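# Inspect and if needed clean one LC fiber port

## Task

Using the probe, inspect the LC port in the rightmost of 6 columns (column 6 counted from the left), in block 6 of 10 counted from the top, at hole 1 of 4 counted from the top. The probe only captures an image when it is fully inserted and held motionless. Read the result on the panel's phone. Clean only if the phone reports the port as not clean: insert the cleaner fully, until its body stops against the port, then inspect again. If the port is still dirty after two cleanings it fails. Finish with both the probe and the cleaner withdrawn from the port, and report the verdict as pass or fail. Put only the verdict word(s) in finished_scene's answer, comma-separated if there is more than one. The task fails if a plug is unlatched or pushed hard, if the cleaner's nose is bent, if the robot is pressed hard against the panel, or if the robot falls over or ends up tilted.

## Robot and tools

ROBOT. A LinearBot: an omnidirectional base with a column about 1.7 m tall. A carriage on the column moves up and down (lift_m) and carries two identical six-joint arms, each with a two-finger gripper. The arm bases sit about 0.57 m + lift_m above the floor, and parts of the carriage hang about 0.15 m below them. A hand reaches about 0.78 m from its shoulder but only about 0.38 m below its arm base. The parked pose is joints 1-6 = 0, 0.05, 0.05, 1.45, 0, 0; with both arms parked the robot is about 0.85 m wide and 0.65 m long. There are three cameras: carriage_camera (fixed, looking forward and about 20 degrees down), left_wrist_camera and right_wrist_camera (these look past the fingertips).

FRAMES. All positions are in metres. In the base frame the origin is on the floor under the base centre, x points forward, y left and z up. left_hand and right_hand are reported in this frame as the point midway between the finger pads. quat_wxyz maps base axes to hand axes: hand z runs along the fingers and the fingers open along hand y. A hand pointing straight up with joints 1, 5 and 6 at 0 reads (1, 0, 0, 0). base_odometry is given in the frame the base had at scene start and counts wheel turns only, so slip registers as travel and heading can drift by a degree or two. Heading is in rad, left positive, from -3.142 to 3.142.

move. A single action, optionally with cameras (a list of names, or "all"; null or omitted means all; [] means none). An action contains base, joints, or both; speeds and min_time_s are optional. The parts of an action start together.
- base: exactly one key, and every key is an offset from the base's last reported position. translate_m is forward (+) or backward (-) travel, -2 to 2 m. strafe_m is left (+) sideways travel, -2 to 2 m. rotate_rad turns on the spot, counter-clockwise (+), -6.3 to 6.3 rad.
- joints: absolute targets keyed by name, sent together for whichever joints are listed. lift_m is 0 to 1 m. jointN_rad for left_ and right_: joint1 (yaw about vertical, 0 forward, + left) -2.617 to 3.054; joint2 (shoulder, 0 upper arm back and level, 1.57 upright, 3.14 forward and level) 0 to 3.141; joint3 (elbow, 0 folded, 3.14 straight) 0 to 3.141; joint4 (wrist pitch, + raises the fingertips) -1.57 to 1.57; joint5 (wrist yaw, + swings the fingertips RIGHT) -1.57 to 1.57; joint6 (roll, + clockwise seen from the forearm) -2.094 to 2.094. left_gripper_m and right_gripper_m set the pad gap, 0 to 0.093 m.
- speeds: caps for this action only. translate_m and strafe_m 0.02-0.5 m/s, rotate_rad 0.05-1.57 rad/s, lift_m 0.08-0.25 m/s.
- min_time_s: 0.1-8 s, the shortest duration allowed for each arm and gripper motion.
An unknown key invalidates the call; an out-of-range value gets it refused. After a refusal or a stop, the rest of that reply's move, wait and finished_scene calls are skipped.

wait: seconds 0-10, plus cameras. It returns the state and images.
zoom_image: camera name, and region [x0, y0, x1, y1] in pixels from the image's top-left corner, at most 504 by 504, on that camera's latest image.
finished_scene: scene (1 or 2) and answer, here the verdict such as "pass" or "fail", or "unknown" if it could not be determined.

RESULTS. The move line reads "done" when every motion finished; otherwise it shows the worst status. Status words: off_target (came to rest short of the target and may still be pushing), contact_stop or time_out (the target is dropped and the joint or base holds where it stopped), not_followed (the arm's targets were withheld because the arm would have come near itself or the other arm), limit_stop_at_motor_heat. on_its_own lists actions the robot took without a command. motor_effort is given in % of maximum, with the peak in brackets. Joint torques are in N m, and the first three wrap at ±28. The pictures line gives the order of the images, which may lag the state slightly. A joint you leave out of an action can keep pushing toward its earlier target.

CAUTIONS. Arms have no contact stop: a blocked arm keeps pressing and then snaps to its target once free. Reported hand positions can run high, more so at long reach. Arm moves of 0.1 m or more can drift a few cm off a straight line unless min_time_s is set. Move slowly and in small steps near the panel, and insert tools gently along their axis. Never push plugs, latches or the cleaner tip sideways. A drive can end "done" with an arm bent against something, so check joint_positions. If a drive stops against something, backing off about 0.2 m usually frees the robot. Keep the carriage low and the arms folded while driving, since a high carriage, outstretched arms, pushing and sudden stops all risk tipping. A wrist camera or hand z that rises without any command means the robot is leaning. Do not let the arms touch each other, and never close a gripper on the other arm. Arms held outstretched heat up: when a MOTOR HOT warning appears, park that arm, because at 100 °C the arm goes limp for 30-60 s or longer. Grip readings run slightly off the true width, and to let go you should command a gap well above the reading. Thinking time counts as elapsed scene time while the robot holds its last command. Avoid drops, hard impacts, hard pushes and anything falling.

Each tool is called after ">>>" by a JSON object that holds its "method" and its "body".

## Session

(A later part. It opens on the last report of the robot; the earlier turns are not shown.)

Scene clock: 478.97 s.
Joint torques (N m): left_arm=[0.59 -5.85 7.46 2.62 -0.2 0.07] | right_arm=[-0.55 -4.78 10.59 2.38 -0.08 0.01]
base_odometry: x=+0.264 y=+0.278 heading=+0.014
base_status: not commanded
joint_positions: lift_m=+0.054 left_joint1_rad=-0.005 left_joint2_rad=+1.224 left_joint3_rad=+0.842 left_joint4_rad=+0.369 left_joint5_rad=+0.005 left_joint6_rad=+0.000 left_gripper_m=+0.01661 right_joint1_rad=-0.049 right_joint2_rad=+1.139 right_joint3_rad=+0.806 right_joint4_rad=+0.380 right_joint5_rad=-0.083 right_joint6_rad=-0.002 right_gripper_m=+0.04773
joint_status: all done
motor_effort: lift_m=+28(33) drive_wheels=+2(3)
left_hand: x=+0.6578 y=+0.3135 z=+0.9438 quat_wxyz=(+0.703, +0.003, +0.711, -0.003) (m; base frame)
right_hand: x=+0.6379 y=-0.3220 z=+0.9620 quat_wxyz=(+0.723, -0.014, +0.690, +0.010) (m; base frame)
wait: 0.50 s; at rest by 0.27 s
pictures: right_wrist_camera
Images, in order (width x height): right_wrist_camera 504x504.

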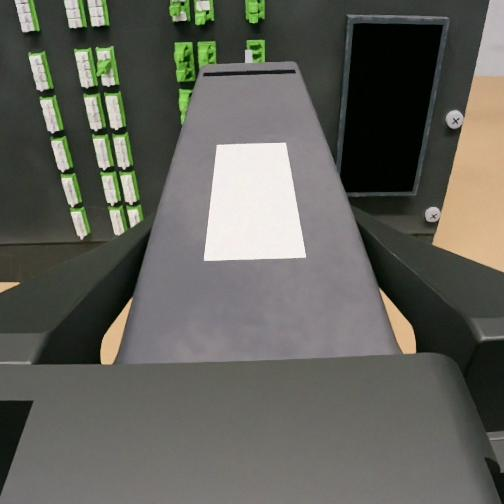

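>>> {"method": "move", "body": {"joints": {"right_joint1_rad":-0.063}, "min_time_s": 1, "cameras": []}}

>>> {"method": "move", "body": {"base": {"translate_m":0.007}, "speeds": {"translate_m":0.02}, "cameras": []}}

>>> {"method": "wait", "body": {"seconds": 0.5, "cameras": ["right_wrist_camera"]}}

>>> {"method": "zoom_image", "body": {"camera": "right_wrist_camera", "region": [210, 0, 280, 70]}}

Scene clock: 502.67 s.
Joint torques (N m): left_arm=[0.59 -5.85 7.47 2.62 -0.19 0.07] | right_arm=[-0.27 -4.78 10.63 2.37 -0.08 0.01]
move: done
base_odometry: x=+0.264 y=+0.278 heading=+0.014
base_status: not commanded
joint_positions: lift_m=+0.054 left_joint1_rad=-0.005 left_joint2_rad=+1.224 left_joint3_rad=+0.842 left_joint4_rad=+0.369 left_joint5_rad=+0.005 left_joint6_rad=+0.000 left_gripper_m=+0.01661 right_joint1_rad=-0.054 right_joint2_rad=+1.139 right_joint3_rad=+0.806 right_joint4_rad=+0.380 right_joint5_rad=-0.083 right_joint6_rad=-0.002 right_gripper_m=+0.04773
joint_status: all done
motor_effort: lift_m=+31(33) drive_wheels=+2(3)
left_hand: x=+0.6578 y=+0.3135 z=+0.9438 quat_wxyz=(+0.703, +0.003, +0.711, -0.003) (m; base frame)
right_hand: x=+0.6378 y=-0.3241 z=+0.9620 quat_wxyz=(+0.723, -0.012, +0.690, +0.008) (m; base frame)
pictures: none
No camera images: "cameras" was empty.

Scene clock: 503.53 s.
Joint torques (N m): left_arm=[0.59 -5.78 7.47 2.62 -0.19 0.07] | right_arm=[-0.28 -4.78 10.61 2.41 -0.07 0.01]
move: done
base_odometry: x=+0.271 y=+0.278 heading=+0.014
base_status: done
joint_positions: lift_m=+0.054 left_joint1_rad=-0.005 left_joint2_rad=+1.224 left_joint3_rad=+0.842 left_joint4_rad=+0.369 left_joint5_rad=+0.005 left_joint6_rad=+0.000 left_gripper_m=+0.01661 right_joint1_rad=-0.054 right_joint2_rad=+1.139 right_joint3_rad=+0.806 right_joint4_rad=+0.378 right_joint5_rad=-0.084 right_joint6_rad=-0.002 right_gripper_m=+0.04773
joint_status: not commanded
motor_effort: lift_m=+31(33) drive_wheels=+0(11)
left_hand: x=+0.6578 y=+0.3135 z=+0.9438 quat_wxyz=(+0.703, +0.003, +0.711, -0.003) (m; base frame)
right_hand: x=+0.6379 y=-0.3240 z=+0.9615 quat_wxyz=(+0.722, -0.012, +0.691, +0.009) (m; base frame)
pictures: none
No camera images: "cameras" was empty.

Scene clock: 504.03 s.
Joint torques (N m): left_arm=[0.62 -5.89 7.49 2.62 -0.2 0.06] | right_arm=[-0.27 -4.81 10.61 2.4 -0.08 0.01]
base_odometry: x=+0.271 y=+0.278 heading=+0.014
base_status: done
joint_positions: lift_m=+0.054 left_joint1_rad=-0.005 left_joint2_rad=+1.224 left_joint3_rad=+0.842 left_joint4_rad=+0.369 left_joint5_rad=+0.005 left_joint6_rad=+0.000 left_gripper_m=+0.01661 right_joint1_rad=-0.054 right_joint2_rad=+1.139 right_joint3_rad=+0.806 right_joint4_rad=+0.378 right_joint5_rad=-0.084 right_joint6_rad=-0.002 right_gripper_m=+0.04773
joint_status: not commanded
motor_effort: lift_m=+31(33) drive_wheels=-4(11)
left_hand: x=+0.6578 y=+0.3135 z=+0.9438 quat_wxyz=(+0.703, +0.003, +0.711, -0.003) (m; base frame)
right_hand: x=+0.6379 y=-0.3240 z=+0.9615 quat_wxyz=(+0.722, -0.012, +0.691, +0.009) (m; base frame)
wait: 0.50 s; at rest by 0.27 s
pictures: right_wrist_camera
Images, in order (width x height): right_wrist_camera 504x504.

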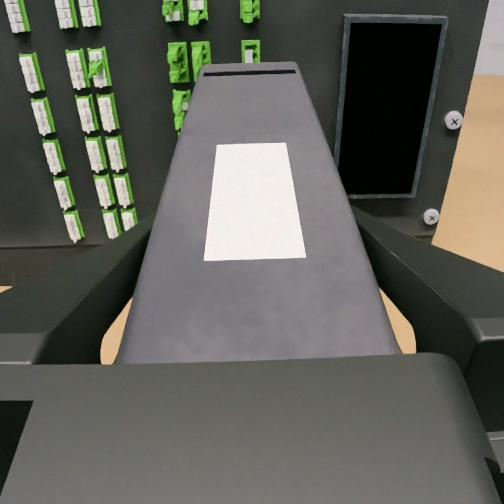

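Scaled by 7.200 from the camera's 504x504 image, which has a finer 720x720 frame.

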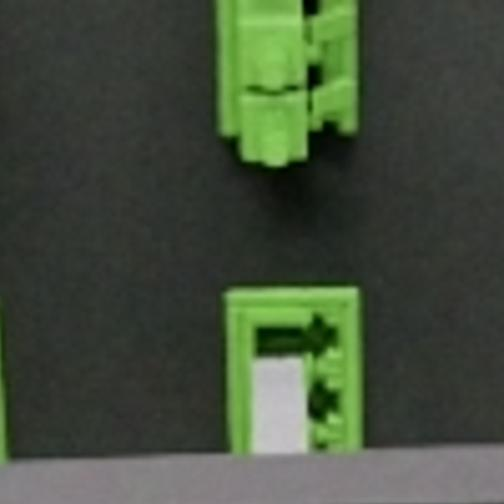

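>>> {"method": "move", "body": {"base": {"translate_m":0.005}, "joints": {"lift_m":0.0549}, "speeds": {"translate_m":0.02}, "cameras": []}}

>>> {"method": "wait", "body": {"seconds": 0.5, "cameras": ["right_wrist_camera"]}}

>>> {"method": "zoom_image", "body": {"camera": "right_wrist_camera", "region": [210, 0, 280, 70]}}

Scene clock: 516.40 s.
Joint torques (N m): left_arm=[0.62 -5.82 7.45 2.61 -0.19 0.06] | right_arm=[-0.29 -4.78 10.62 2.41 -0.08 0]
move: done
base_odometry: x=+0.276 y=+0.278 heading=+0.014
base_status: done
joint_positions: lift_m=+0.055 left_joint1_rad=-0.005 left_joint2_rad=+1.224 left_joint3_rad=+0.842 left_joint4_rad=+0.370 left_joint5_rad=+0.005 left_joint6_rad=+0.000 left_gripper_m=+0.01661 right_joint1_rad=-0.054 right_joint2_rad=+1.139 right_joint3_rad=+0.806 right_joint4_rad=+0.377 right_joint5_rad=-0.084 right_joint6_rad=-0.002 right_gripper_m=+0.04773
joint_status: all done
motor_effort: lift_m=+29(33) drive_wheels=-1(8)
left_hand: x=+0.6578 y=+0.3135 z=+0.9442 quat_wxyz=(+0.703, +0.003, +0.711, -0.003) (m; base frame)
right_hand: x=+0.6379 y=-0.3240 z=+0.9616 quat_wxyz=(+0.722, -0.012, +0.691, +0.009) (m; base frame)
pictures: none
No camera images: "cameras" was empty.

Scene clock: 516.90 s.
Joint torques (N m): left_arm=[0.61 -5.91 7.43 2.62 -0.2 0.07] | right_arm=[-0.28 -4.78 10.63 2.41 -0.07 0.01]
base_odometry: x=+0.276 y=+0.278 heading=+0.014
base_status: done
joint_positions: lift_m=+0.055 left_joint1_rad=-0.005 left_joint2_rad=+1.224 left_joint3_rad=+0.842 left_joint4_rad=+0.370 left_joint5_rad=+0.005 left_joint6_rad=+0.000 left_gripper_m=+0.01661 right_joint1_rad=-0.054 right_joint2_rad=+1.139 right_joint3_rad=+0.806 right_joint4_rad=+0.377 right_joint5_rad=-0.084 right_joint6_rad=-0.002 right_gripper_m=+0.04773
joint_status: all done
motor_effort: lift_m=+33(33) drive_wheels=-1(8)
left_hand: x=+0.6578 y=+0.3135 z=+0.9442 quat_wxyz=(+0.703, +0.003, +0.711, -0.003) (m; base frame)
right_hand: x=+0.6379 y=-0.3240 z=+0.9616 quat_wxyz=(+0.722, -0.012, +0.691, +0.009) (m; base frame)
wait: 0.50 s; at rest by 0.27 s
pictures: right_wrist_camera
Images, in order (width x height): right_wrist_camera 504x504.

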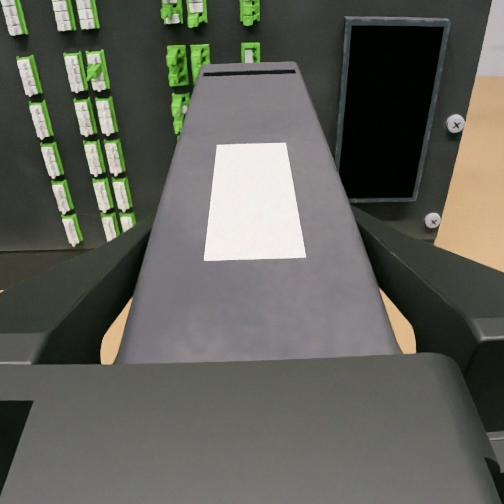

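Scaled by 7.200 from the camera's 504x504 image, which has a finer 720x720 frame.

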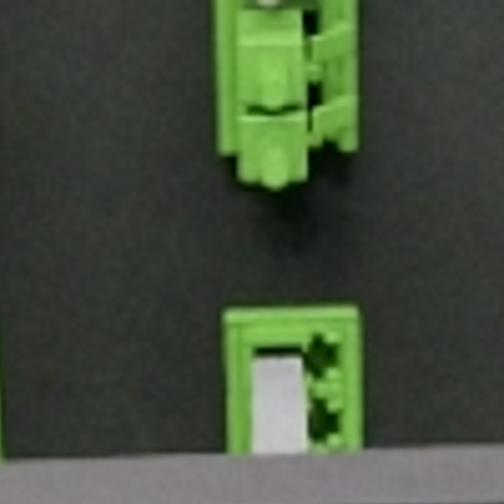

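>>> {"method": "move", "body": {"base": {"translate_m":0.005}, "joints": {"lift_m":0.0546}, "speeds": {"translate_m":0.02}, "cameras": []}}

>>> {"method": "wait", "body": {"seconds": 0.5, "cameras": ["right_wrist_camera"]}}

>>> {"method": "zoom_image", "body": {"camera": "right_wrist_camera", "region": [210, 0, 280, 70]}}

>>> {"method": "move", "body": {"base": {"translate_m":0.004}, "joints": {"lift_m":0.0538}, "speeds": {"translate_m":0.02}, "cameras": []}}

>>> {"method": "wait", "body": {"seconds": 0.5, "cameras": ["right_wrist_camera"]}}

>>> {"method": "zoom_image", "body": {"camera": "right_wrist_camera", "region": [210, 0, 280, 70]}}

Scene clock: 530.77 s.
Joint torques (N m): left_arm=[0.58 -5.94 7.46 2.62 -0.2 0.06] | right_arm=[-0.29 -4.78 10.61 2.4 -0.08 0.01]
move: done
base_odometry: x=+0.281 y=+0.278 heading=+0.014
base_status: done
joint_positions: lift_m=+0.055 left_joint1_rad=-0.005 left_joint2_rad=+1.224 left_joint3_rad=+0.842 left_joint4_rad=+0.370 left_joint5_rad=+0.005 left_joint6_rad=+0.000 left_gripper_m=+0.01661 right_joint1_rad=-0.054 right_joint2_rad=+1.139 right_joint3_rad=+0.806 right_joint4_rad=+0.379 right_joint5_rad=-0.084 right_joint6_rad=-0.002 right_gripper_m=+0.04773
joint_status: all done
motor_effort: lift_m=+28(30) drive_wheels=-2(6)
left_hand: x=+0.6578 y=+0.3135 z=+0.9441 quat_wxyz=(+0.703, +0.003, +0.711, -0.003) (m; base frame)
right_hand: x=+0.6379 y=-0.3240 z=+0.9619 quat_wxyz=(+0.723, -0.012, +0.691, +0.009) (m; base frame)
pictures: none
No camera images: "cameras" was empty.

Scene clock: 531.27 s.
Joint torques (N m): left_arm=[0.62 -5.87 7.46 2.62 -0.2 0.08] | right_arm=[-0.29 -4.79 10.63 2.39 -0.07 0.02]
base_odometry: x=+0.281 y=+0.278 heading=+0.014
base_status: done
joint_positions: lift_m=+0.055 left_joint1_rad=-0.005 left_joint2_rad=+1.224 left_joint3_rad=+0.842 left_joint4_rad=+0.370 left_joint5_rad=+0.005 left_joint6_rad=+0.000 left_gripper_m=+0.01661 right_joint1_rad=-0.054 right_joint2_rad=+1.139 right_joint3_rad=+0.806 right_joint4_rad=+0.379 right_joint5_rad=-0.084 right_joint6_rad=-0.002 right_gripper_m=+0.04773
joint_status: all done
motor_effort: lift_m=+28(30) drive_wheels=-1(6)
left_hand: x=+0.6578 y=+0.3135 z=+0.9441 quat_wxyz=(+0.703, +0.003, +0.711, -0.003) (m; base frame)
right_hand: x=+0.6379 y=-0.3240 z=+0.9619 quat_wxyz=(+0.723, -0.012, +0.691, +0.009) (m; base frame)
wait: 0.50 s; at rest by 0.27 s
pictures: right_wrist_camera
Images, in order (width x height): right_wrist_camera 504x504.

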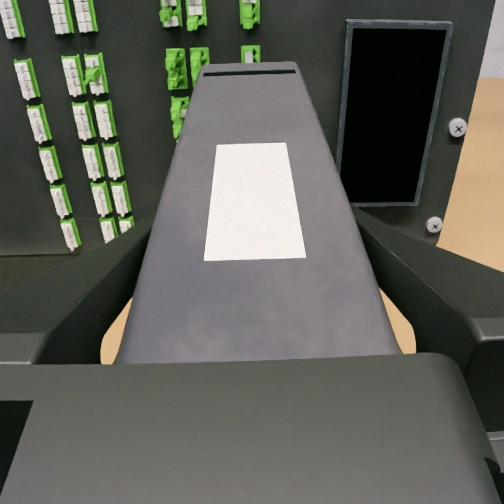

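Scaled by 7.200 from the camera's 504x504 image, which has a finer 720x720 frame.

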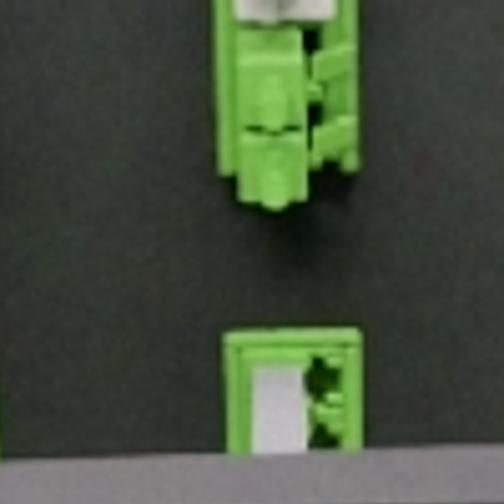

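Scene clock: 531.83 s.
Joint torques (N m): left_arm=[0.62 -5.87 7.47 2.62 -0.19 0.06] | right_arm=[-0.31 -4.52 10.61 2.41 -0.07 0]
move: done
base_odometry: x=+0.285 y=+0.278 heading=+0.014
base_status: done
joint_positions: lift_m=+0.054 left_joint1_rad=-0.005 left_joint2_rad=+1.224 left_joint3_rad=+0.842 left_joint4_rad=+0.369 left_joint5_rad=+0.005 left_joint6_rad=+0.000 left_gripper_m=+0.01661 right_joint1_rad=-0.054 right_joint2_rad=+1.137 right_joint3_rad=+0.806 right_joint4_rad=+0.377 right_joint5_rad=-0.084 right_joint6_rad=-0.002 right_gripper_m=+0.04773
joint_status: all done
motor_effort: lift_m=+27(30) drive_wheels=+1(7)
left_hand: x=+0.6578 y=+0.3135 z=+0.9432 quat_wxyz=(+0.703, +0.003, +0.712, -0.003) (m; base frame)
right_hand: x=+0.6373 y=-0.3239 z=+0.9617 quat_wxyz=(+0.723, -0.012, +0.691, +0.009) (m; base frame)
pictures: none
No camera images: "cameras" was empty.

Scene clock: 532.33 s.
Joint torques (N m): left_arm=[0.62 -5.86 7.47 2.63 -0.19 0.07] | right_arm=[-0.27 -4.53 10.56 2.4 -0.07 0]
base_odometry: x=+0.285 y=+0.278 heading=+0.014
base_status: done
joint_positions: lift_m=+0.054 left_joint1_rad=-0.005 left_joint2_rad=+1.224 left_joint3_rad=+0.842 left_joint4_rad=+0.369 left_joint5_rad=+0.005 left_joint6_rad=+0.000 left_gripper_m=+0.01661 right_joint1_rad=-0.054 right_joint2_rad=+1.137 right_joint3_rad=+0.806 right_joint4_rad=+0.377 right_joint5_rad=-0.084 right_joint6_rad=-0.002 right_gripper_m=+0.04773
joint_status: all done
motor_effort: lift_m=+26(30) drive_wheels=+1(7)
left_hand: x=+0.6578 y=+0.3135 z=+0.9432 quat_wxyz=(+0.703, +0.003, +0.712, -0.003) (m; base frame)
right_hand: x=+0.6373 y=-0.3239 z=+0.9617 quat_wxyz=(+0.723, -0.012, +0.691, +0.009) (m; base frame)
wait: 0.50 s; at rest by 0.27 s
pictures: right_wrist_camera
Images, in order (width x height): right_wrist_camera 504x504.

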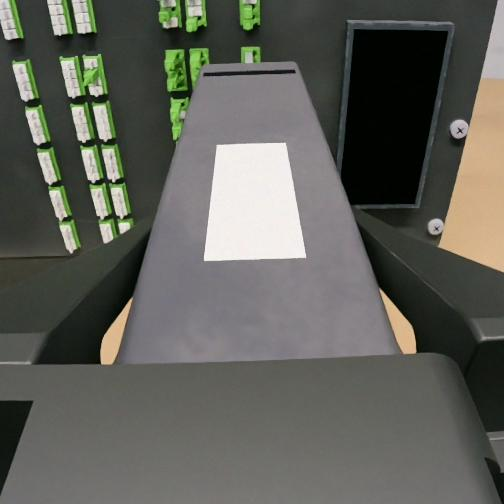

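Scaled by 7.200 from the camera's 504x504 image, which has a finer 720x720 frame.

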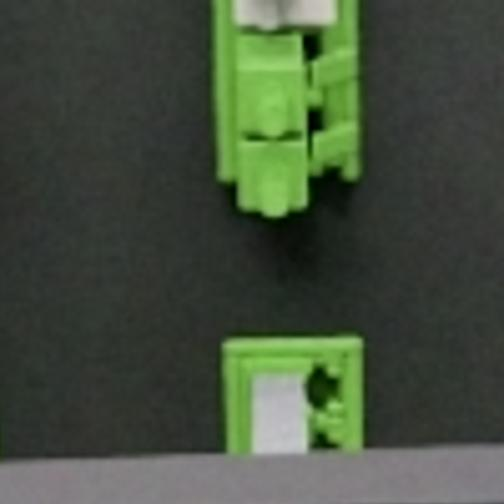

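>>> {"method": "move", "body": {"base": {"translate_m":-0.022}, "speeds": {"translate_m":0.03}, "cameras": []}}

>>> {"method": "move", "body": {"joints": {"right_joint4_rad":0.472,"lift_m":0.0465}, "min_time_s": 1.5, "cameras": []}}

>>> {"method": "wait", "body": {"seconds": 1, "cameras": ["right_wrist_camera"]}}

>>> {"method": "zoom_image", "body": {"camera": "right_wrist_camera", "region": [210, 0, 280, 70]}}

Scene clock: 563.77 s.
Joint torques (N m): left_arm=[0.59 -5.86 7.46 2.63 -0.2 0.07] | right_arm=[-0.28 -5.15 10.61 2.39 -0.07 0]
move: done
base_odometry: x=+0.263 y=+0.278 heading=+0.014
base_status: done
joint_positions: lift_m=+0.054 left_joint1_rad=-0.005 left_joint2_rad=+1.224 left_joint3_rad=+0.842 left_joint4_rad=+0.369 left_joint5_rad=+0.005 left_joint6_rad=+0.000 left_gripper_m=+0.01661 right_joint1_rad=-0.054 right_joint2_rad=+1.143 right_joint3_rad=+0.806 right_joint4_rad=+0.381 right_joint5_rad=-0.085 right_joint6_rad=-0.002 right_gripper_m=+0.04773
joint_status: not commanded
motor_effort: lift_m=+27(30) drive_wheels=+3(13)
left_hand: x=+0.6578 y=+0.3135 z=+0.9432 quat_wxyz=(+0.703, +0.003, +0.712, -0.003) (m; base frame)
right_hand: x=+0.6387 y=-0.3239 z=+0.9602 quat_wxyz=(+0.722, -0.012, +0.691, +0.009) (m; base frame)
pictures: none
No camera images: "cameras" was empty.

Scene clock: 565.57 s.
Joint torques (N m): left_arm=[0.59 -5.89 7.46 2.66 -0.19 0.07] | right_arm=[-0.28 -5.15 10.43 2.51 -0.06 0.01]
move: off_target
base_odometry: x=+0.263 y=+0.278 heading=+0.014
base_status: not commanded
joint_positions: lift_m=+0.046 left_joint1_rad=-0.005 left_joint2_rad=+1.224 left_joint3_rad=+0.842 left_joint4_rad=+0.366 left_joint5_rad=+0.005 left_joint6_rad=+0.000 left_gripper_m=+0.01661 right_joint1_rad=-0.054 right_joint2_rad=+1.143 right_joint3_rad=+0.808 right_joint4_rad=+0.399 right_joint5_rad=-0.085 right_joint6_rad=-0.002 right_gripper_m=+0.04773
joint_status: right_joint4_rad off_target (ended at +0.399, target +0.472); the others done
motor_effort: lift_m=+29(31) drive_wheels=+2(8)
left_hand: x=+0.6578 y=+0.3135 z=+0.9349 quat_wxyz=(+0.701, +0.003, +0.713, -0.003) (m; base frame)
right_hand: x=+0.6385 y=-0.3239 z=+0.9580 quat_wxyz=(+0.729, -0.013, +0.684, +0.008) (m; base frame)
pictures: none
No camera images: "cameras" was empty.

Scene clock: 566.57 s.
Joint torques (N m): left_arm=[0.61 -5.85 7.5 2.65 -0.19 0.06] | right_arm=[-0.29 -5.15 10.45 2.51 -0.07 0]
base_odometry: x=+0.263 y=+0.278 heading=+0.014
base_status: not commanded
joint_positions: lift_m=+0.046 left_joint1_rad=-0.005 left_joint2_rad=+1.224 left_joint3_rad=+0.842 left_joint4_rad=+0.366 left_joint5_rad=+0.005 left_joint6_rad=+0.000 left_gripper_m=+0.01661 right_joint1_rad=-0.054 right_joint2_rad=+1.143 right_joint3_rad=+0.808 right_joint4_rad=+0.399 right_joint5_rad=-0.085 right_joint6_rad=-0.002 right_gripper_m=+0.04773
joint_status: right_joint4_rad off_target (ended at +0.399, target +0.472); the others done
motor_effort: lift_m=+27(31) drive_wheels=+2(8)
left_hand: x=+0.6578 y=+0.3135 z=+0.9349 quat_wxyz=(+0.701, +0.003, +0.713, -0.003) (m; base frame)
right_hand: x=+0.6385 y=-0.3239 z=+0.9581 quat_wxyz=(+0.729, -0.013, +0.684, +0.008) (m; base frame)
wait: 1.00 s; at rest by 0.27 s
pictures: right_wrist_camera
Images, in order (width x height): right_wrist_camera 504x504.

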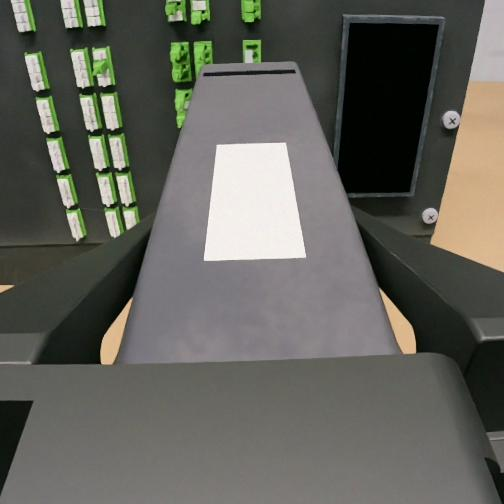

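Scaled by 7.200 from the camera's 504x504 image, which has a finer 720x720 frame.

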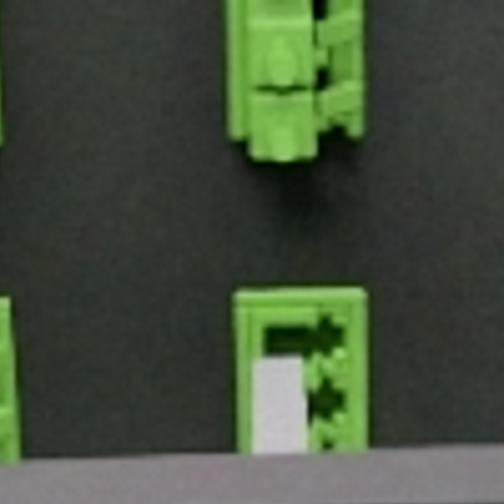

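>>> {"method": "move", "body": {"joints": {"right_joint4_rad":0.482,"lift_m":0.0425}, "min_time_s": 1, "cameras": []}}

>>> {"method": "move", "body": {"base": {"translate_m":0.007}, "speeds": {"translate_m":0.02}, "cameras": []}}

>>> {"method": "wait", "body": {"seconds": 0.5, "cameras": ["right_wrist_camera"]}}

>>> {"method": "zoom_image", "body": {"camera": "right_wrist_camera", "region": [210, 0, 280, 70]}}

Scene clock: 581.60 s.
Joint torques (N m): left_arm=[0.59 -5.87 7.46 2.68 -0.19 0.07] | right_arm=[-0.29 -5.15 10.41 2.49 -0.07 0]
move: off_target
base_odometry: x=+0.263 y=+0.278 heading=+0.014
base_status: not commanded
joint_positions: lift_m=+0.043 left_joint1_rad=-0.005 left_joint2_rad=+1.225 left_joint3_rad=+0.842 left_joint4_rad=+0.364 left_joint5_rad=+0.005 left_joint6_rad=+0.000 left_gripper_m=+0.01661 right_joint1_rad=-0.054 right_joint2_rad=+1.143 right_joint3_rad=+0.808 right_joint4_rad=+0.410 right_joint5_rad=-0.085 right_joint6_rad=-0.002 right_gripper_m=+0.04773
joint_status: right_joint4_rad off_target (ended at +0.410, target +0.482); the others done
motor_effort: lift_m=+30(31) drive_wheels=-6(7)
left_hand: x=+0.6578 y=+0.3135 z=+0.9304 quat_wxyz=(+0.701, +0.003, +0.713, -0.003) (m; base frame)
right_hand: x=+0.6383 y=-0.3239 z=+0.9569 quat_wxyz=(+0.733, -0.013, +0.680, +0.008) (m; base frame)
pictures: none
No camera images: "cameras" was empty.

Scene clock: 582.47 s.
Joint torques (N m): left_arm=[0.59 -5.85 7.49 2.67 -0.19 0.07] | right_arm=[-0.31 -5.15 10.52 2.42 -0.06 0.01]
move: done
base_odometry: x=+0.270 y=+0.278 heading=+0.015
base_status: done
joint_positions: lift_m=+0.043 left_joint1_rad=-0.005 left_joint2_rad=+1.225 left_joint3_rad=+0.842 left_joint4_rad=+0.364 left_joint5_rad=+0.005 left_joint6_rad=+0.000 left_gripper_m=+0.01661 right_joint1_rad=-0.054 right_joint2_rad=+1.143 right_joint3_rad=+0.808 right_joint4_rad=+0.419 right_joint5_rad=-0.085 right_joint6_rad=-0.002 right_gripper_m=+0.04773
joint_status: not commanded
motor_effort: lift_m=+28(32) drive_wheels=+0(10)
left_hand: x=+0.6578 y=+0.3135 z=+0.9305 quat_wxyz=(+0.701, +0.003, +0.713, -0.003) (m; base frame)
right_hand: x=+0.6381 y=-0.3238 z=+0.9591 quat_wxyz=(+0.736, -0.013, +0.677, +0.008) (m; base frame)
pictures: none
No camera images: "cameras" was empty.

Scene clock: 582.97 s.
Joint torques (N m): left_arm=[0.59 -5.93 7.45 2.67 -0.19 0.07] | right_arm=[-0.31 -5.15 10.43 2.39 -0.06 0.01]
base_odometry: x=+0.270 y=+0.278 heading=+0.015
base_status: done
joint_positions: lift_m=+0.043 left_joint1_rad=-0.005 left_joint2_rad=+1.225 left_joint3_rad=+0.842 left_joint4_rad=+0.364 left_joint5_rad=+0.005 left_joint6_rad=+0.000 left_gripper_m=+0.01661 right_joint1_rad=-0.054 right_joint2_rad=+1.143 right_joint3_rad=+0.808 right_joint4_rad=+0.420 right_joint5_rad=-0.085 right_joint6_rad=-0.002 right_gripper_m=+0.04773
joint_status: not commanded
motor_effort: lift_m=+31(32) drive_wheels=-3(10)
left_hand: x=+0.6578 y=+0.3135 z=+0.9305 quat_wxyz=(+0.701, +0.003, +0.713, -0.003) (m; base frame)
right_hand: x=+0.6381 y=-0.3238 z=+0.9592 quat_wxyz=(+0.736, -0.013, +0.677, +0.008) (m; base frame)
wait: 0.50 s; at rest by 0.27 s
pictures: right_wrist_camera
Images, in order (width x height): right_wrist_camera 504x504.

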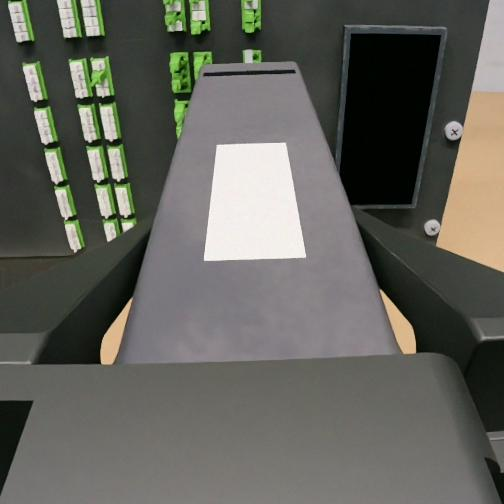

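Scaled by 7.200 from the camera's 504x504 image, which has a finer 720x720 frame.

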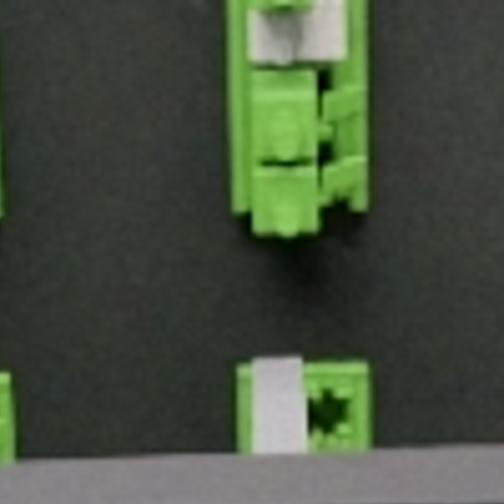

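>>> {"method": "move", "body": {"joints": {"right_joint4_rad":0.458,"lift_m":0.041}, "min_time_s": 1, "cameras": []}}

>>> {"method": "wait", "body": {"seconds": 1, "cameras": ["right_wrist_camera"]}}

>>> {"method": "zoom_image", "body": {"camera": "right_wrist_camera", "region": [210, 0, 280, 70]}}

Scene clock: 593.57 s.
Joint torques (N m): left_arm=[0.61 -5.9 7.46 2.66 -0.19 0.07] | right_arm=[-0.27 -5.09 10.45 2.29 -0.06 0.01]
move: off_target
base_odometry: x=+0.270 y=+0.278 heading=+0.015
base_status: not commanded
joint_positions: lift_m=+0.041 left_joint1_rad=-0.005 left_joint2_rad=+1.225 left_joint3_rad=+0.842 left_joint4_rad=+0.366 left_joint5_rad=+0.005 left_joint6_rad=+0.000 left_gripper_m=+0.01661 right_joint1_rad=-0.054 right_joint2_rad=+1.143 right_joint3_rad=+0.808 right_joint4_rad=+0.409 right_joint5_rad=-0.085 right_joint6_rad=-0.002 right_gripper_m=+0.04773
joint_status: right_joint4_rad off_target (ended at +0.409, target +0.458); the others done
motor_effort: lift_m=+28(31) drive_wheels=-1(4)
left_hand: x=+0.6578 y=+0.3135 z=+0.9294 quat_wxyz=(+0.701, +0.003, +0.713, -0.003) (m; base frame)
right_hand: x=+0.6383 y=-0.3238 z=+0.9552 quat_wxyz=(+0.732, -0.013, +0.681, +0.008) (m; base frame)
pictures: none
No camera images: "cameras" was empty.

Scene clock: 594.57 s.
Joint torques (N m): left_arm=[0.59 -5.89 7.47 2.66 -0.2 0.07] | right_arm=[-0.29 -5.16 10.44 2.29 -0.05 0.01]
base_odometry: x=+0.270 y=+0.278 heading=+0.015
base_status: not commanded
joint_positions: lift_m=+0.041 left_joint1_rad=-0.005 left_joint2_rad=+1.225 left_joint3_rad=+0.842 left_joint4_rad=+0.366 left_joint5_rad=+0.005 left_joint6_rad=+0.000 left_gripper_m=+0.01661 right_joint1_rad=-0.054 right_joint2_rad=+1.143 right_joint3_rad=+0.808 right_joint4_rad=+0.409 right_joint5_rad=-0.085 right_joint6_rad=-0.002 right_gripper_m=+0.04773
joint_status: right_joint4_rad off_target (ended at +0.409, target +0.458); the others done
motor_effort: lift_m=+25(31) drive_wheels=-1(4)
left_hand: x=+0.6578 y=+0.3135 z=+0.9294 quat_wxyz=(+0.701, +0.003, +0.713, -0.003) (m; base frame)
right_hand: x=+0.6383 y=-0.3238 z=+0.9551 quat_wxyz=(+0.732, -0.013, +0.681, +0.008) (m; base frame)
wait: 1.00 s; at rest by 0.27 s
pictures: right_wrist_camera
Images, in order (width x height): right_wrist_camera 504x504.

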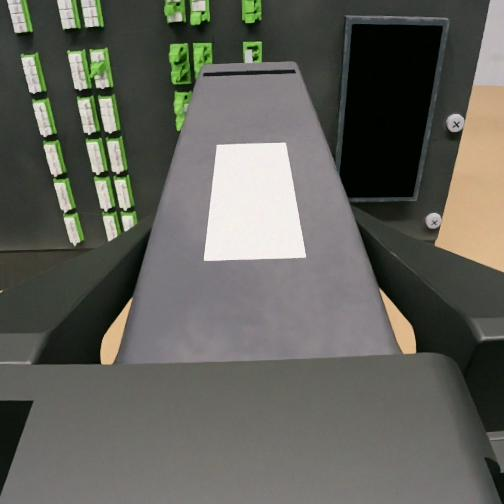

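Scaled by 7.200 from the camera's 504x504 image, which has a finer 720x720 frame.

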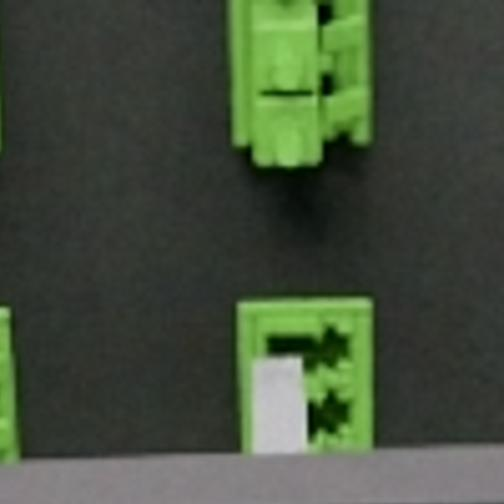

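>>> {"method": "move", "body": {"joints": {"right_joint5_rad":-0.0735}, "cameras": []}}

>>> {"method": "move", "body": {"base": {"translate_m":0.003}, "speeds": {"translate_m":0.02}, "cameras": []}}

>>> {"method": "wait", "body": {"seconds": 0.5, "cameras": ["right_wrist_camera"]}}

>>> {"method": "zoom_image", "body": {"camera": "right_wrist_camera", "region": [210, 0, 280, 70]}}

Scene clock: 618.17 s.
Joint torques (N m): left_arm=[0.58 -5.87 7.47 2.66 -0.2 0.07] | right_arm=[-0.25 -5.18 10.44 2.28 0.11 0]
move: done
base_odometry: x=+0.270 y=+0.278 heading=+0.015
base_status: not commanded
joint_positions: lift_m=+0.041 left_joint1_rad=-0.005 left_joint2_rad=+1.225 left_joint3_rad=+0.842 left_joint4_rad=+0.366 left_joint5_rad=+0.005 left_joint6_rad=+0.000 left_gripper_m=+0.01661 right_joint1_rad=-0.054 right_joint2_rad=+1.143 right_joint3_rad=+0.808 right_joint4_rad=+0.409 right_joint5_rad=-0.084 right_joint6_rad=-0.002 right_gripper_m=+0.04773
joint_status: all done
motor_effort: lift_m=+26(31) drive_wheels=+0(0)
left_hand: x=+0.6578 y=+0.3135 z=+0.9294 quat_wxyz=(+0.701, +0.003, +0.713, -0.003) (m; base frame)
right_hand: x=+0.6383 y=-0.3240 z=+0.9551 quat_wxyz=(+0.732, -0.013, +0.681, +0.008) (m; base frame)
pictures: none
No camera images: "cameras" was empty.

Scene clock: 618.80 s.
Joint torques (N m): left_arm=[0.61 -5.97 7.47 2.65 -0.19 0.06] | right_arm=[-0.28 -5.18 10.43 2.41 0.11 0.01]
move: done
base_odometry: x=+0.273 y=+0.278 heading=+0.015
base_status: done
joint_positions: lift_m=+0.041 left_joint1_rad=-0.005 left_joint2_rad=+1.225 left_joint3_rad=+0.842 left_joint4_rad=+0.366 left_joint5_rad=+0.005 left_joint6_rad=+0.000 left_gripper_m=+0.01661 right_joint1_rad=-0.054 right_joint2_rad=+1.143 right_joint3_rad=+0.808 right_joint4_rad=+0.399 right_joint5_rad=-0.083 right_joint6_rad=-0.002 right_gripper_m=+0.04773
joint_status: not commanded
motor_effort: lift_m=+27(29) drive_wheels=-1(8)
left_hand: x=+0.6578 y=+0.3135 z=+0.9294 quat_wxyz=(+0.701, +0.003, +0.713, -0.003) (m; base frame)
right_hand: x=+0.6385 y=-0.3242 z=+0.9528 quat_wxyz=(+0.729, -0.012, +0.684, +0.008) (m; base frame)
pictures: none
No camera images: "cameras" was empty.

Scene clock: 619.30 s.
Joint torques (N m): left_arm=[0.59 -5.87 7.47 2.66 -0.19 0.07] | right_arm=[-0.29 -5.16 10.43 2.38 0.11 0]
base_odometry: x=+0.273 y=+0.278 heading=+0.015
base_status: done
joint_positions: lift_m=+0.041 left_joint1_rad=-0.005 left_joint2_rad=+1.225 left_joint3_rad=+0.842 left_joint4_rad=+0.366 left_joint5_rad=+0.005 left_joint6_rad=+0.000 left_gripper_m=+0.01661 right_joint1_rad=-0.054 right_joint2_rad=+1.143 right_joint3_rad=+0.808 right_joint4_rad=+0.398 right_joint5_rad=-0.083 right_joint6_rad=-0.002 right_gripper_m=+0.04773
joint_status: not commanded
motor_effort: lift_m=+28(29) drive_wheels=-3(8)
left_hand: x=+0.6578 y=+0.3135 z=+0.9294 quat_wxyz=(+0.701, +0.003, +0.713, -0.003) (m; base frame)
right_hand: x=+0.6385 y=-0.3242 z=+0.9525 quat_wxyz=(+0.729, -0.012, +0.685, +0.008) (m; base frame)
wait: 0.50 s; at rest by 0.27 s
pictures: right_wrist_camera
Images, in order (width x height): right_wrist_camera 504x504.

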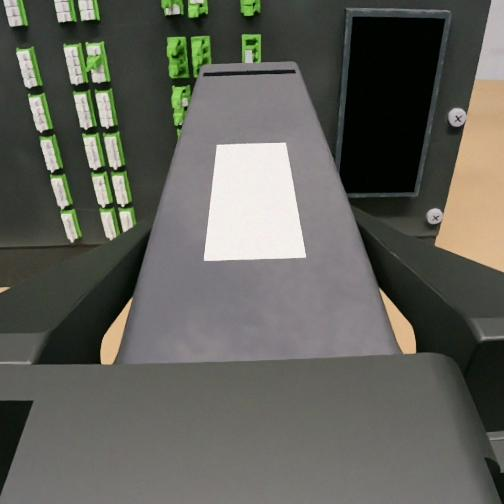

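Scaled by 7.200 from the camera's 504x504 image, which has a finer 720x720 frame.

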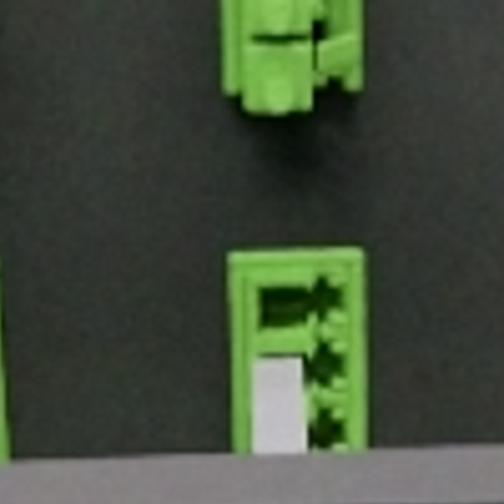

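>>> {"method": "move", "body": {"joints": {"right_joint4_rad":0.472}, "min_time_s": 1, "cameras": []}}

>>> {"method": "wait", "body": {"seconds": 1, "cameras": ["right_wrist_camera"]}}

>>> {"method": "zoom_image", "body": {"camera": "right_wrist_camera", "region": [210, 0, 280, 70]}}

Scene clock: 637.83 s.
Joint torques (N m): left_arm=[0.59 -5.87 7.46 2.66 -0.19 0.07] | right_arm=[-0.27 -5.16 10.47 2.52 0.11 0.01]
move: off_target
base_odometry: x=+0.273 y=+0.278 heading=+0.015
base_status: not commanded
joint_positions: lift_m=+0.041 left_joint1_rad=-0.005 left_joint2_rad=+1.225 left_joint3_rad=+0.842 left_joint4_rad=+0.366 left_joint5_rad=+0.005 left_joint6_rad=+0.000 left_gripper_m=+0.01661 right_joint1_rad=-0.054 right_joint2_rad=+1.143 right_joint3_rad=+0.808 right_joint4_rad=+0.399 right_joint5_rad=-0.083 right_joint6_rad=-0.002 right_gripper_m=+0.04773
joint_status: right_joint4_rad off_target (ended at +0.399, target +0.472)
motor_effort: lift_m=+29(31) drive_wheels=-2(2)
left_hand: x=+0.6578 y=+0.3135 z=+0.9294 quat_wxyz=(+0.701, +0.003, +0.713, -0.003) (m; base frame)
right_hand: x=+0.6385 y=-0.3242 z=+0.9526 quat_wxyz=(+0.729, -0.012, +0.684, +0.008) (m; base frame)
pictures: none
No camera images: "cameras" was empty.

Scene clock: 638.83 s.
Joint torques (N m): left_arm=[0.61 -5.87 7.49 2.66 -0.19 0.07] | right_arm=[-0.27 -5.16 10.41 2.5 0.11 0]
base_odometry: x=+0.273 y=+0.278 heading=+0.015
base_status: not commanded
joint_positions: lift_m=+0.041 left_joint1_rad=-0.005 left_joint2_rad=+1.225 left_joint3_rad=+0.842 left_joint4_rad=+0.366 left_joint5_rad=+0.005 left_joint6_rad=+0.000 left_gripper_m=+0.01661 right_joint1_rad=-0.054 right_joint2_rad=+1.143 right_joint3_rad=+0.808 right_joint4_rad=+0.399 right_joint5_rad=-0.083 right_joint6_rad=-0.002 right_gripper_m=+0.04773
joint_status: right_joint4_rad off_target (ended at +0.399, target +0.472)
motor_effort: lift_m=+27(31) drive_wheels=-1(2)
left_hand: x=+0.6578 y=+0.3135 z=+0.9294 quat_wxyz=(+0.701, +0.003, +0.713, -0.003) (m; base frame)
right_hand: x=+0.6385 y=-0.3242 z=+0.9526 quat_wxyz=(+0.729, -0.012, +0.684, +0.008) (m; base frame)
wait: 1.00 s; at rest by 0.27 s
pictures: right_wrist_camera
Images, in order (width x height): right_wrist_camera 504x504.

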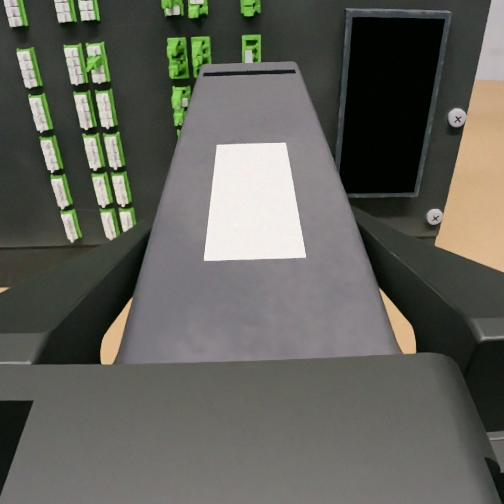

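Scaled by 7.200 from the camera's 504x504 image, which has a finer 720x720 frame.

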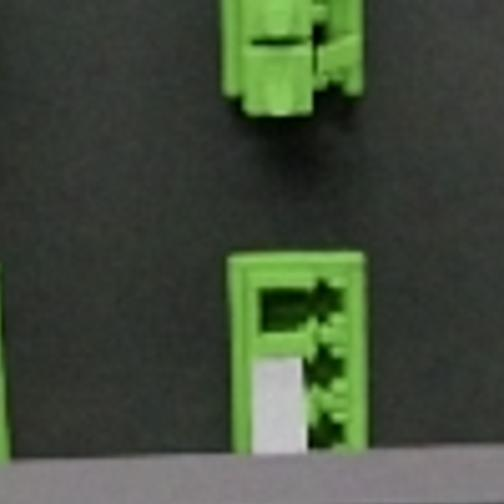

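>>> {"method": "move", "body": {"base": {"translate_m":-0.005}, "speeds": {"translate_m":0.03}, "cameras": []}}

>>> {"method": "move", "body": {"base": {"translate_m":0.005}, "speeds": {"translate_m":0.03}, "cameras": []}}

>>> {"method": "wait", "body": {"seconds": 0.5, "cameras": ["right_wrist_camera"]}}

>>> {"method": "zoom_image", "body": {"camera": "right_wrist_camera", "region": [210, 0, 280, 70]}}

Scene clock: 651.00 s.
Joint torques (N m): left_arm=[0.59 -5.82 7.49 2.66 -0.2 0.07] | right_arm=[-0.28 -5.12 10.4 2.41 0.11 0.01]
move: done
base_odometry: x=+0.268 y=+0.278 heading=+0.015
base_status: done
joint_positions: lift_m=+0.041 left_joint1_rad=-0.005 left_joint2_rad=+1.225 left_joint3_rad=+0.842 left_joint4_rad=+0.366 left_joint5_rad=+0.005 left_joint6_rad=+0.000 left_gripper_m=+0.01661 right_joint1_rad=-0.054 right_joint2_rad=+1.143 right_joint3_rad=+0.808 right_joint4_rad=+0.407 right_joint5_rad=-0.083 right_joint6_rad=-0.002 right_gripper_m=+0.04773
joint_status: not commanded
motor_effort: lift_m=+25(29) drive_wheels=-4(13)
left_hand: x=+0.6578 y=+0.3135 z=+0.9294 quat_wxyz=(+0.701, +0.003, +0.713, -0.003) (m; base frame)
right_hand: x=+0.6383 y=-0.3242 z=+0.9548 quat_wxyz=(+0.732, -0.012, +0.681, +0.008) (m; base frame)
pictures: none
No camera images: "cameras" was empty.

Scene clock: 651.67 s.
Joint torques (N m): left_arm=[0.59 -5.97 7.45 2.65 -0.19 0.07] | right_arm=[-0.28 -5.18 10.43 2.41 0.11 0.01]
move: done
base_odometry: x=+0.273 y=+0.278 heading=+0.015
base_status: done
joint_positions: lift_m=+0.041 left_joint1_rad=-0.005 left_joint2_rad=+1.225 left_joint3_rad=+0.842 left_joint4_rad=+0.366 left_joint5_rad=+0.005 left_joint6_rad=+0.000 left_gripper_m=+0.01661 right_joint1_rad=-0.054 right_joint2_rad=+1.143 right_joint3_rad=+0.808 right_joint4_rad=+0.410 right_joint5_rad=-0.083 right_joint6_rad=-0.002 right_gripper_m=+0.04773
joint_status: not commanded
motor_effort: lift_m=+29(30) drive_wheels=-1(9)
left_hand: x=+0.6578 y=+0.3135 z=+0.9294 quat_wxyz=(+0.701, +0.003, +0.713, -0.003) (m; base frame)
right_hand: x=+0.6383 y=-0.3242 z=+0.9555 quat_wxyz=(+0.733, -0.012, +0.680, +0.008) (m; base frame)
pictures: none
No camera images: "cameras" was empty.

Scene clock: 652.17 s.
Joint torques (N m): left_arm=[0.61 -5.9 7.47 2.66 -0.19 0.07] | right_arm=[-0.28 -5.14 10.41 2.4 0.11 0]
base_odometry: x=+0.273 y=+0.278 heading=+0.015
base_status: done
joint_positions: lift_m=+0.041 left_joint1_rad=-0.005 left_joint2_rad=+1.225 left_joint3_rad=+0.842 left_joint4_rad=+0.366 left_joint5_rad=+0.005 left_joint6_rad=+0.000 left_gripper_m=+0.01661 right_joint1_rad=-0.054 right_joint2_rad=+1.143 right_joint3_rad=+0.808 right_joint4_rad=+0.410 right_joint5_rad=-0.083 right_joint6_rad=-0.002 right_gripper_m=+0.04773
joint_status: not commanded
motor_effort: lift_m=+29(30) drive_wheels=-2(9)
left_hand: x=+0.6578 y=+0.3135 z=+0.9294 quat_wxyz=(+0.701, +0.003, +0.713, -0.003) (m; base frame)
right_hand: x=+0.6383 y=-0.3242 z=+0.9555 quat_wxyz=(+0.733, -0.012, +0.680, +0.008) (m; base frame)
wait: 0.50 s; at rest by 0.27 s
pictures: right_wrist_camera
Images, in order (width x height): right_wrist_camera 504x504.

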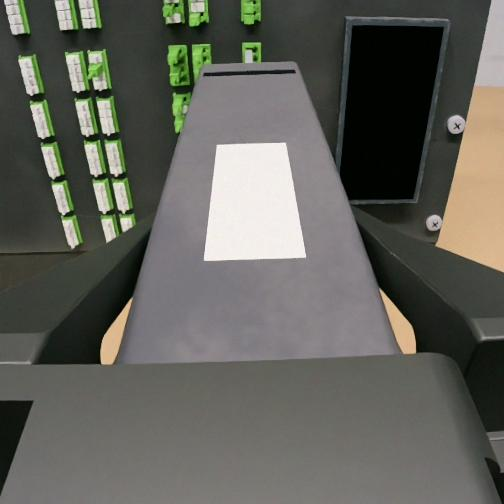

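Scaled by 7.200 from the camera's 504x504 image, which has a finer 720x720 frame.

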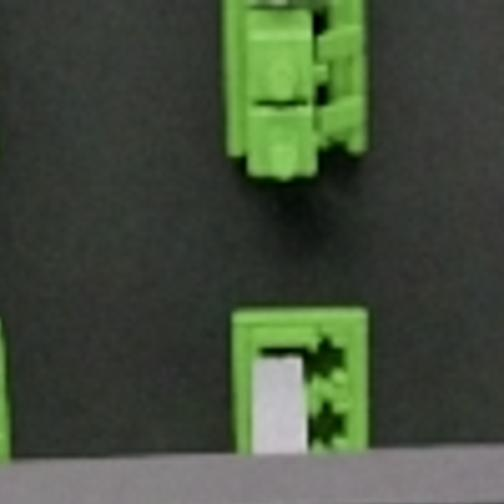

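>>> {"method": "move", "body": {"joints": {"right_joint5_rad":-0.0705,"lift_m":0.0407}, "cameras": []}}

>>> {"method": "move", "body": {"base": {"translate_m":0.003}, "speeds": {"translate_m":0.02}, "cameras": []}}

>>> {"method": "wait", "body": {"seconds": 0.5, "cameras": ["right_wrist_camera"]}}

>>> {"method": "zoom_image", "body": {"camera": "right_wrist_camera", "region": [210, 0, 280, 70]}}

Scene clock: 664.27 s.
Joint torques (N m): left_arm=[0.64 -5.91 7.47 2.66 -0.19 0.07] | right_arm=[-0.29 -5.15 10.41 2.4 0.12 0.01]
move: done
base_odometry: x=+0.273 y=+0.278 heading=+0.015
base_status: not commanded
joint_positions: lift_m=+0.041 left_joint1_rad=-0.005 left_joint2_rad=+1.225 left_joint3_rad=+0.842 left_joint4_rad=+0.366 left_joint5_rad=+0.005 left_joint6_rad=+0.000 left_gripper_m=+0.01661 right_joint1_rad=-0.054 right_joint2_rad=+1.143 right_joint3_rad=+0.808 right_joint4_rad=+0.410 right_joint5_rad=-0.081 right_joint6_rad=-0.002 right_gripper_m=+0.04773
joint_status: all done
motor_effort: lift_m=+29(30) drive_wheels=-1(2)
left_hand: x=+0.6578 y=+0.3135 z=+0.9291 quat_wxyz=(+0.701, +0.003, +0.713, -0.003) (m; base frame)
right_hand: x=+0.6383 y=-0.3246 z=+0.9552 quat_wxyz=(+0.733, -0.012, +0.680, +0.007) (m; base frame)
pictures: none
No camera images: "cameras" was empty.

Scene clock: 664.90 s.
Joint torques (N m): left_arm=[0.61 -5.91 7.47 2.66 -0.19 0.07] | right_arm=[-0.31 -5.07 10.4 2.38 0.11 0.01]
move: done
base_odometry: x=+0.276 y=+0.278 heading=+0.015
base_status: done
joint_positions: lift_m=+0.041 left_joint1_rad=-0.005 left_joint2_rad=+1.225 left_joint3_rad=+0.842 left_joint4_rad=+0.366 left_joint5_rad=+0.005 left_joint6_rad=+0.000 left_gripper_m=+0.01661 right_joint1_rad=-0.054 right_joint2_rad=+1.142 right_joint3_rad=+0.808 right_joint4_rad=+0.412 right_joint5_rad=-0.080 right_joint6_rad=-0.002 right_gripper_m=+0.04773
joint_status: not commanded
motor_effort: lift_m=+30(30) drive_wheels=-1(7)
left_hand: x=+0.6578 y=+0.3135 z=+0.9292 quat_wxyz=(+0.701, +0.003, +0.713, -0.003) (m; base frame)
right_hand: x=+0.6381 y=-0.3247 z=+0.9560 quat_wxyz=(+0.734, -0.011, +0.679, +0.007) (m; base frame)
pictures: none
No camera images: "cameras" was empty.

Scene clock: 665.40 s.
Joint torques (N m): left_arm=[0.59 -5.96 7.49 2.66 -0.19 0.07] | right_arm=[-0.28 -5.09 10.43 2.38 0.11 0.01]
base_odometry: x=+0.276 y=+0.278 heading=+0.015
base_status: done
joint_positions: lift_m=+0.041 left_joint1_rad=-0.005 left_joint2_rad=+1.225 left_joint3_rad=+0.842 left_joint4_rad=+0.366 left_joint5_rad=+0.005 left_joint6_rad=+0.000 left_gripper_m=+0.01661 right_joint1_rad=-0.054 right_joint2_rad=+1.142 right_joint3_rad=+0.808 right_joint4_rad=+0.412 right_joint5_rad=-0.080 right_joint6_rad=-0.002 right_gripper_m=+0.04773
joint_status: not commanded
motor_effort: lift_m=+24(30) drive_wheels=-1(7)
left_hand: x=+0.6578 y=+0.3135 z=+0.9292 quat_wxyz=(+0.701, +0.003, +0.713, -0.003) (m; base frame)
right_hand: x=+0.6381 y=-0.3247 z=+0.9560 quat_wxyz=(+0.734, -0.011, +0.679, +0.007) (m; base frame)
wait: 0.50 s; at rest by 0.27 s
pictures: right_wrist_camera
Images, in order (width x height): right_wrist_camera 504x504.

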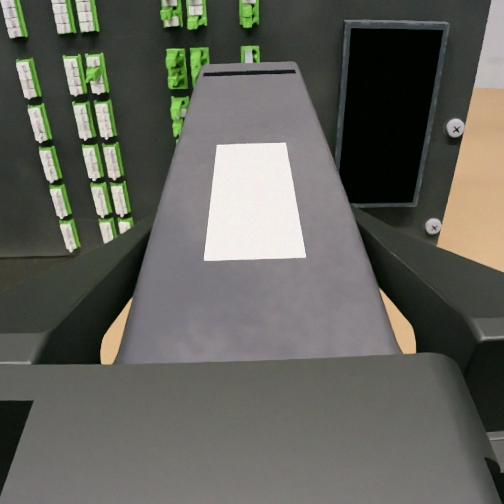

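Scaled by 7.200 from the camera's 504x504 image, which has a finer 720x720 frame.

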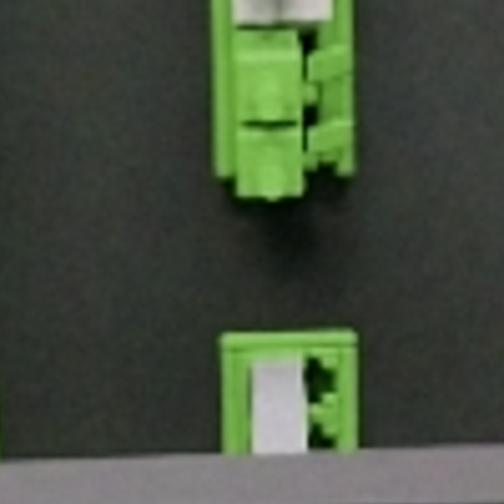

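>>> {"method": "move", "body": {"base": {"translate_m":-0.005}, "joints": {"lift_m":0.0395,"right_joint5_rad":-0.0905}, "speeds": {"translate_m":0.02}, "cameras": []}}

>>> {"method": "move", "body": {"base": {"translate_m":0.003}, "speeds": {"translate_m":0.02}, "cameras": []}}

>>> {"method": "wait", "body": {"seconds": 0.5, "cameras": ["right_wrist_camera"]}}

>>> {"method": "zoom_image", "body": {"camera": "right_wrist_camera", "region": [210, 0, 280, 70]}}

Scene clock: 679.87 s.
Joint torques (N m): left_arm=[0.58 -5.93 7.49 2.65 -0.19 0.07] | right_arm=[-0.28 -5.08 10.43 2.41 -0.08 0]
move: done
base_odometry: x=+0.271 y=+0.278 heading=+0.015
base_status: done
joint_positions: lift_m=+0.040 left_joint1_rad=-0.005 left_joint2_rad=+1.225 left_joint3_rad=+0.842 left_joint4_rad=+0.366 left_joint5_rad=+0.005 left_joint6_rad=+0.000 left_gripper_m=+0.01661 right_joint1_rad=-0.054 right_joint2_rad=+1.142 right_joint3_rad=+0.808 right_joint4_rad=+0.411 right_joint5_rad=-0.081 right_joint6_rad=-0.002 right_gripper_m=+0.04773
joint_status: all done
motor_effort: lift_m=+28(31) drive_wheels=-3(10)
left_hand: x=+0.6580 y=+0.3135 z=+0.9277 quat_wxyz=(+0.701, +0.003, +0.713, -0.003) (m; base frame)
right_hand: x=+0.6381 y=-0.3245 z=+0.9543 quat_wxyz=(+0.733, -0.012, +0.680, +0.007) (m; base frame)
pictures: none
No camera images: "cameras" was empty.

Scene clock: 680.50 s.
Joint torques (N m): left_arm=[0.62 -5.96 7.45 2.65 -0.2 0.07] | right_arm=[-0.29 -5.14 10.4 2.41 -0.08 0.01]
move: done
base_odometry: x=+0.274 y=+0.278 heading=+0.015
base_status: done
joint_positions: lift_m=+0.040 left_joint1_rad=-0.005 left_joint2_rad=+1.225 left_joint3_rad=+0.842 left_joint4_rad=+0.366 left_joint5_rad=+0.005 left_joint6_rad=+0.000 left_gripper_m=+0.01661 right_joint1_rad=-0.054 right_joint2_rad=+1.142 right_joint3_rad=+0.808 right_joint4_rad=+0.411 right_joint5_rad=-0.081 right_joint6_rad=-0.002 right_gripper_m=+0.04773
joint_status: not commanded
motor_effort: lift_m=+26(30) drive_wheels=-1(7)
left_hand: x=+0.6580 y=+0.3135 z=+0.9277 quat_wxyz=(+0.701, +0.003, +0.713, -0.003) (m; base frame)
right_hand: x=+0.6381 y=-0.3245 z=+0.9545 quat_wxyz=(+0.733, -0.012, +0.680, +0.007) (m; base frame)
pictures: none
No camera images: "cameras" was empty.

Scene clock: 681.00 s.
Joint torques (N m): left_arm=[0.61 -5.96 7.45 2.65 -0.19 0.07] | right_arm=[-0.29 -5.12 10.45 2.4 -0.08 0.01]
base_odometry: x=+0.274 y=+0.278 heading=+0.015
base_status: done
joint_positions: lift_m=+0.040 left_joint1_rad=-0.005 left_joint2_rad=+1.225 left_joint3_rad=+0.842 left_joint4_rad=+0.366 left_joint5_rad=+0.005 left_joint6_rad=+0.000 left_gripper_m=+0.01661 right_joint1_rad=-0.054 right_joint2_rad=+1.142 right_joint3_rad=+0.808 right_joint4_rad=+0.411 right_joint5_rad=-0.081 right_joint6_rad=-0.002 right_gripper_m=+0.04773
joint_status: not commanded
motor_effort: lift_m=+26(30) drive_wheels=-2(7)
left_hand: x=+0.6580 y=+0.3135 z=+0.9277 quat_wxyz=(+0.701, +0.003, +0.713, -0.003) (m; base frame)
right_hand: x=+0.6381 y=-0.3245 z=+0.9544 quat_wxyz=(+0.733, -0.012, +0.680, +0.007) (m; base frame)
wait: 0.50 s; at rest by 0.27 s
pictures: right_wrist_camera
Images, in order (width x height): right_wrist_camera 504x504.

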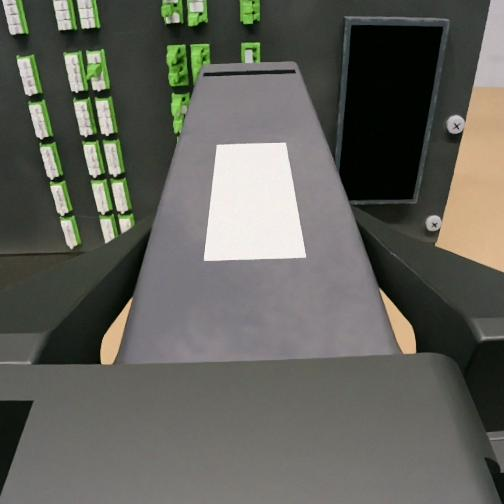

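Scaled by 7.200 from the camera's 504x504 image, which has a finer 720x720 frame.

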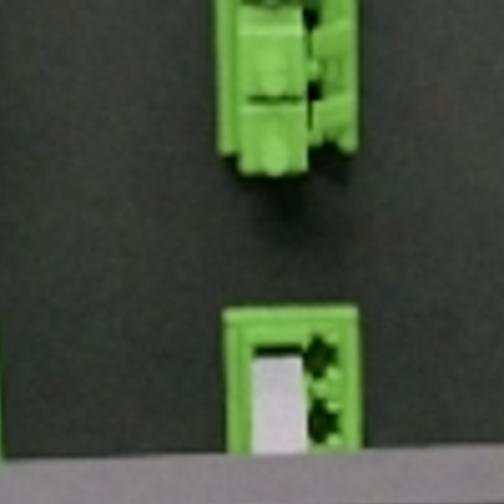

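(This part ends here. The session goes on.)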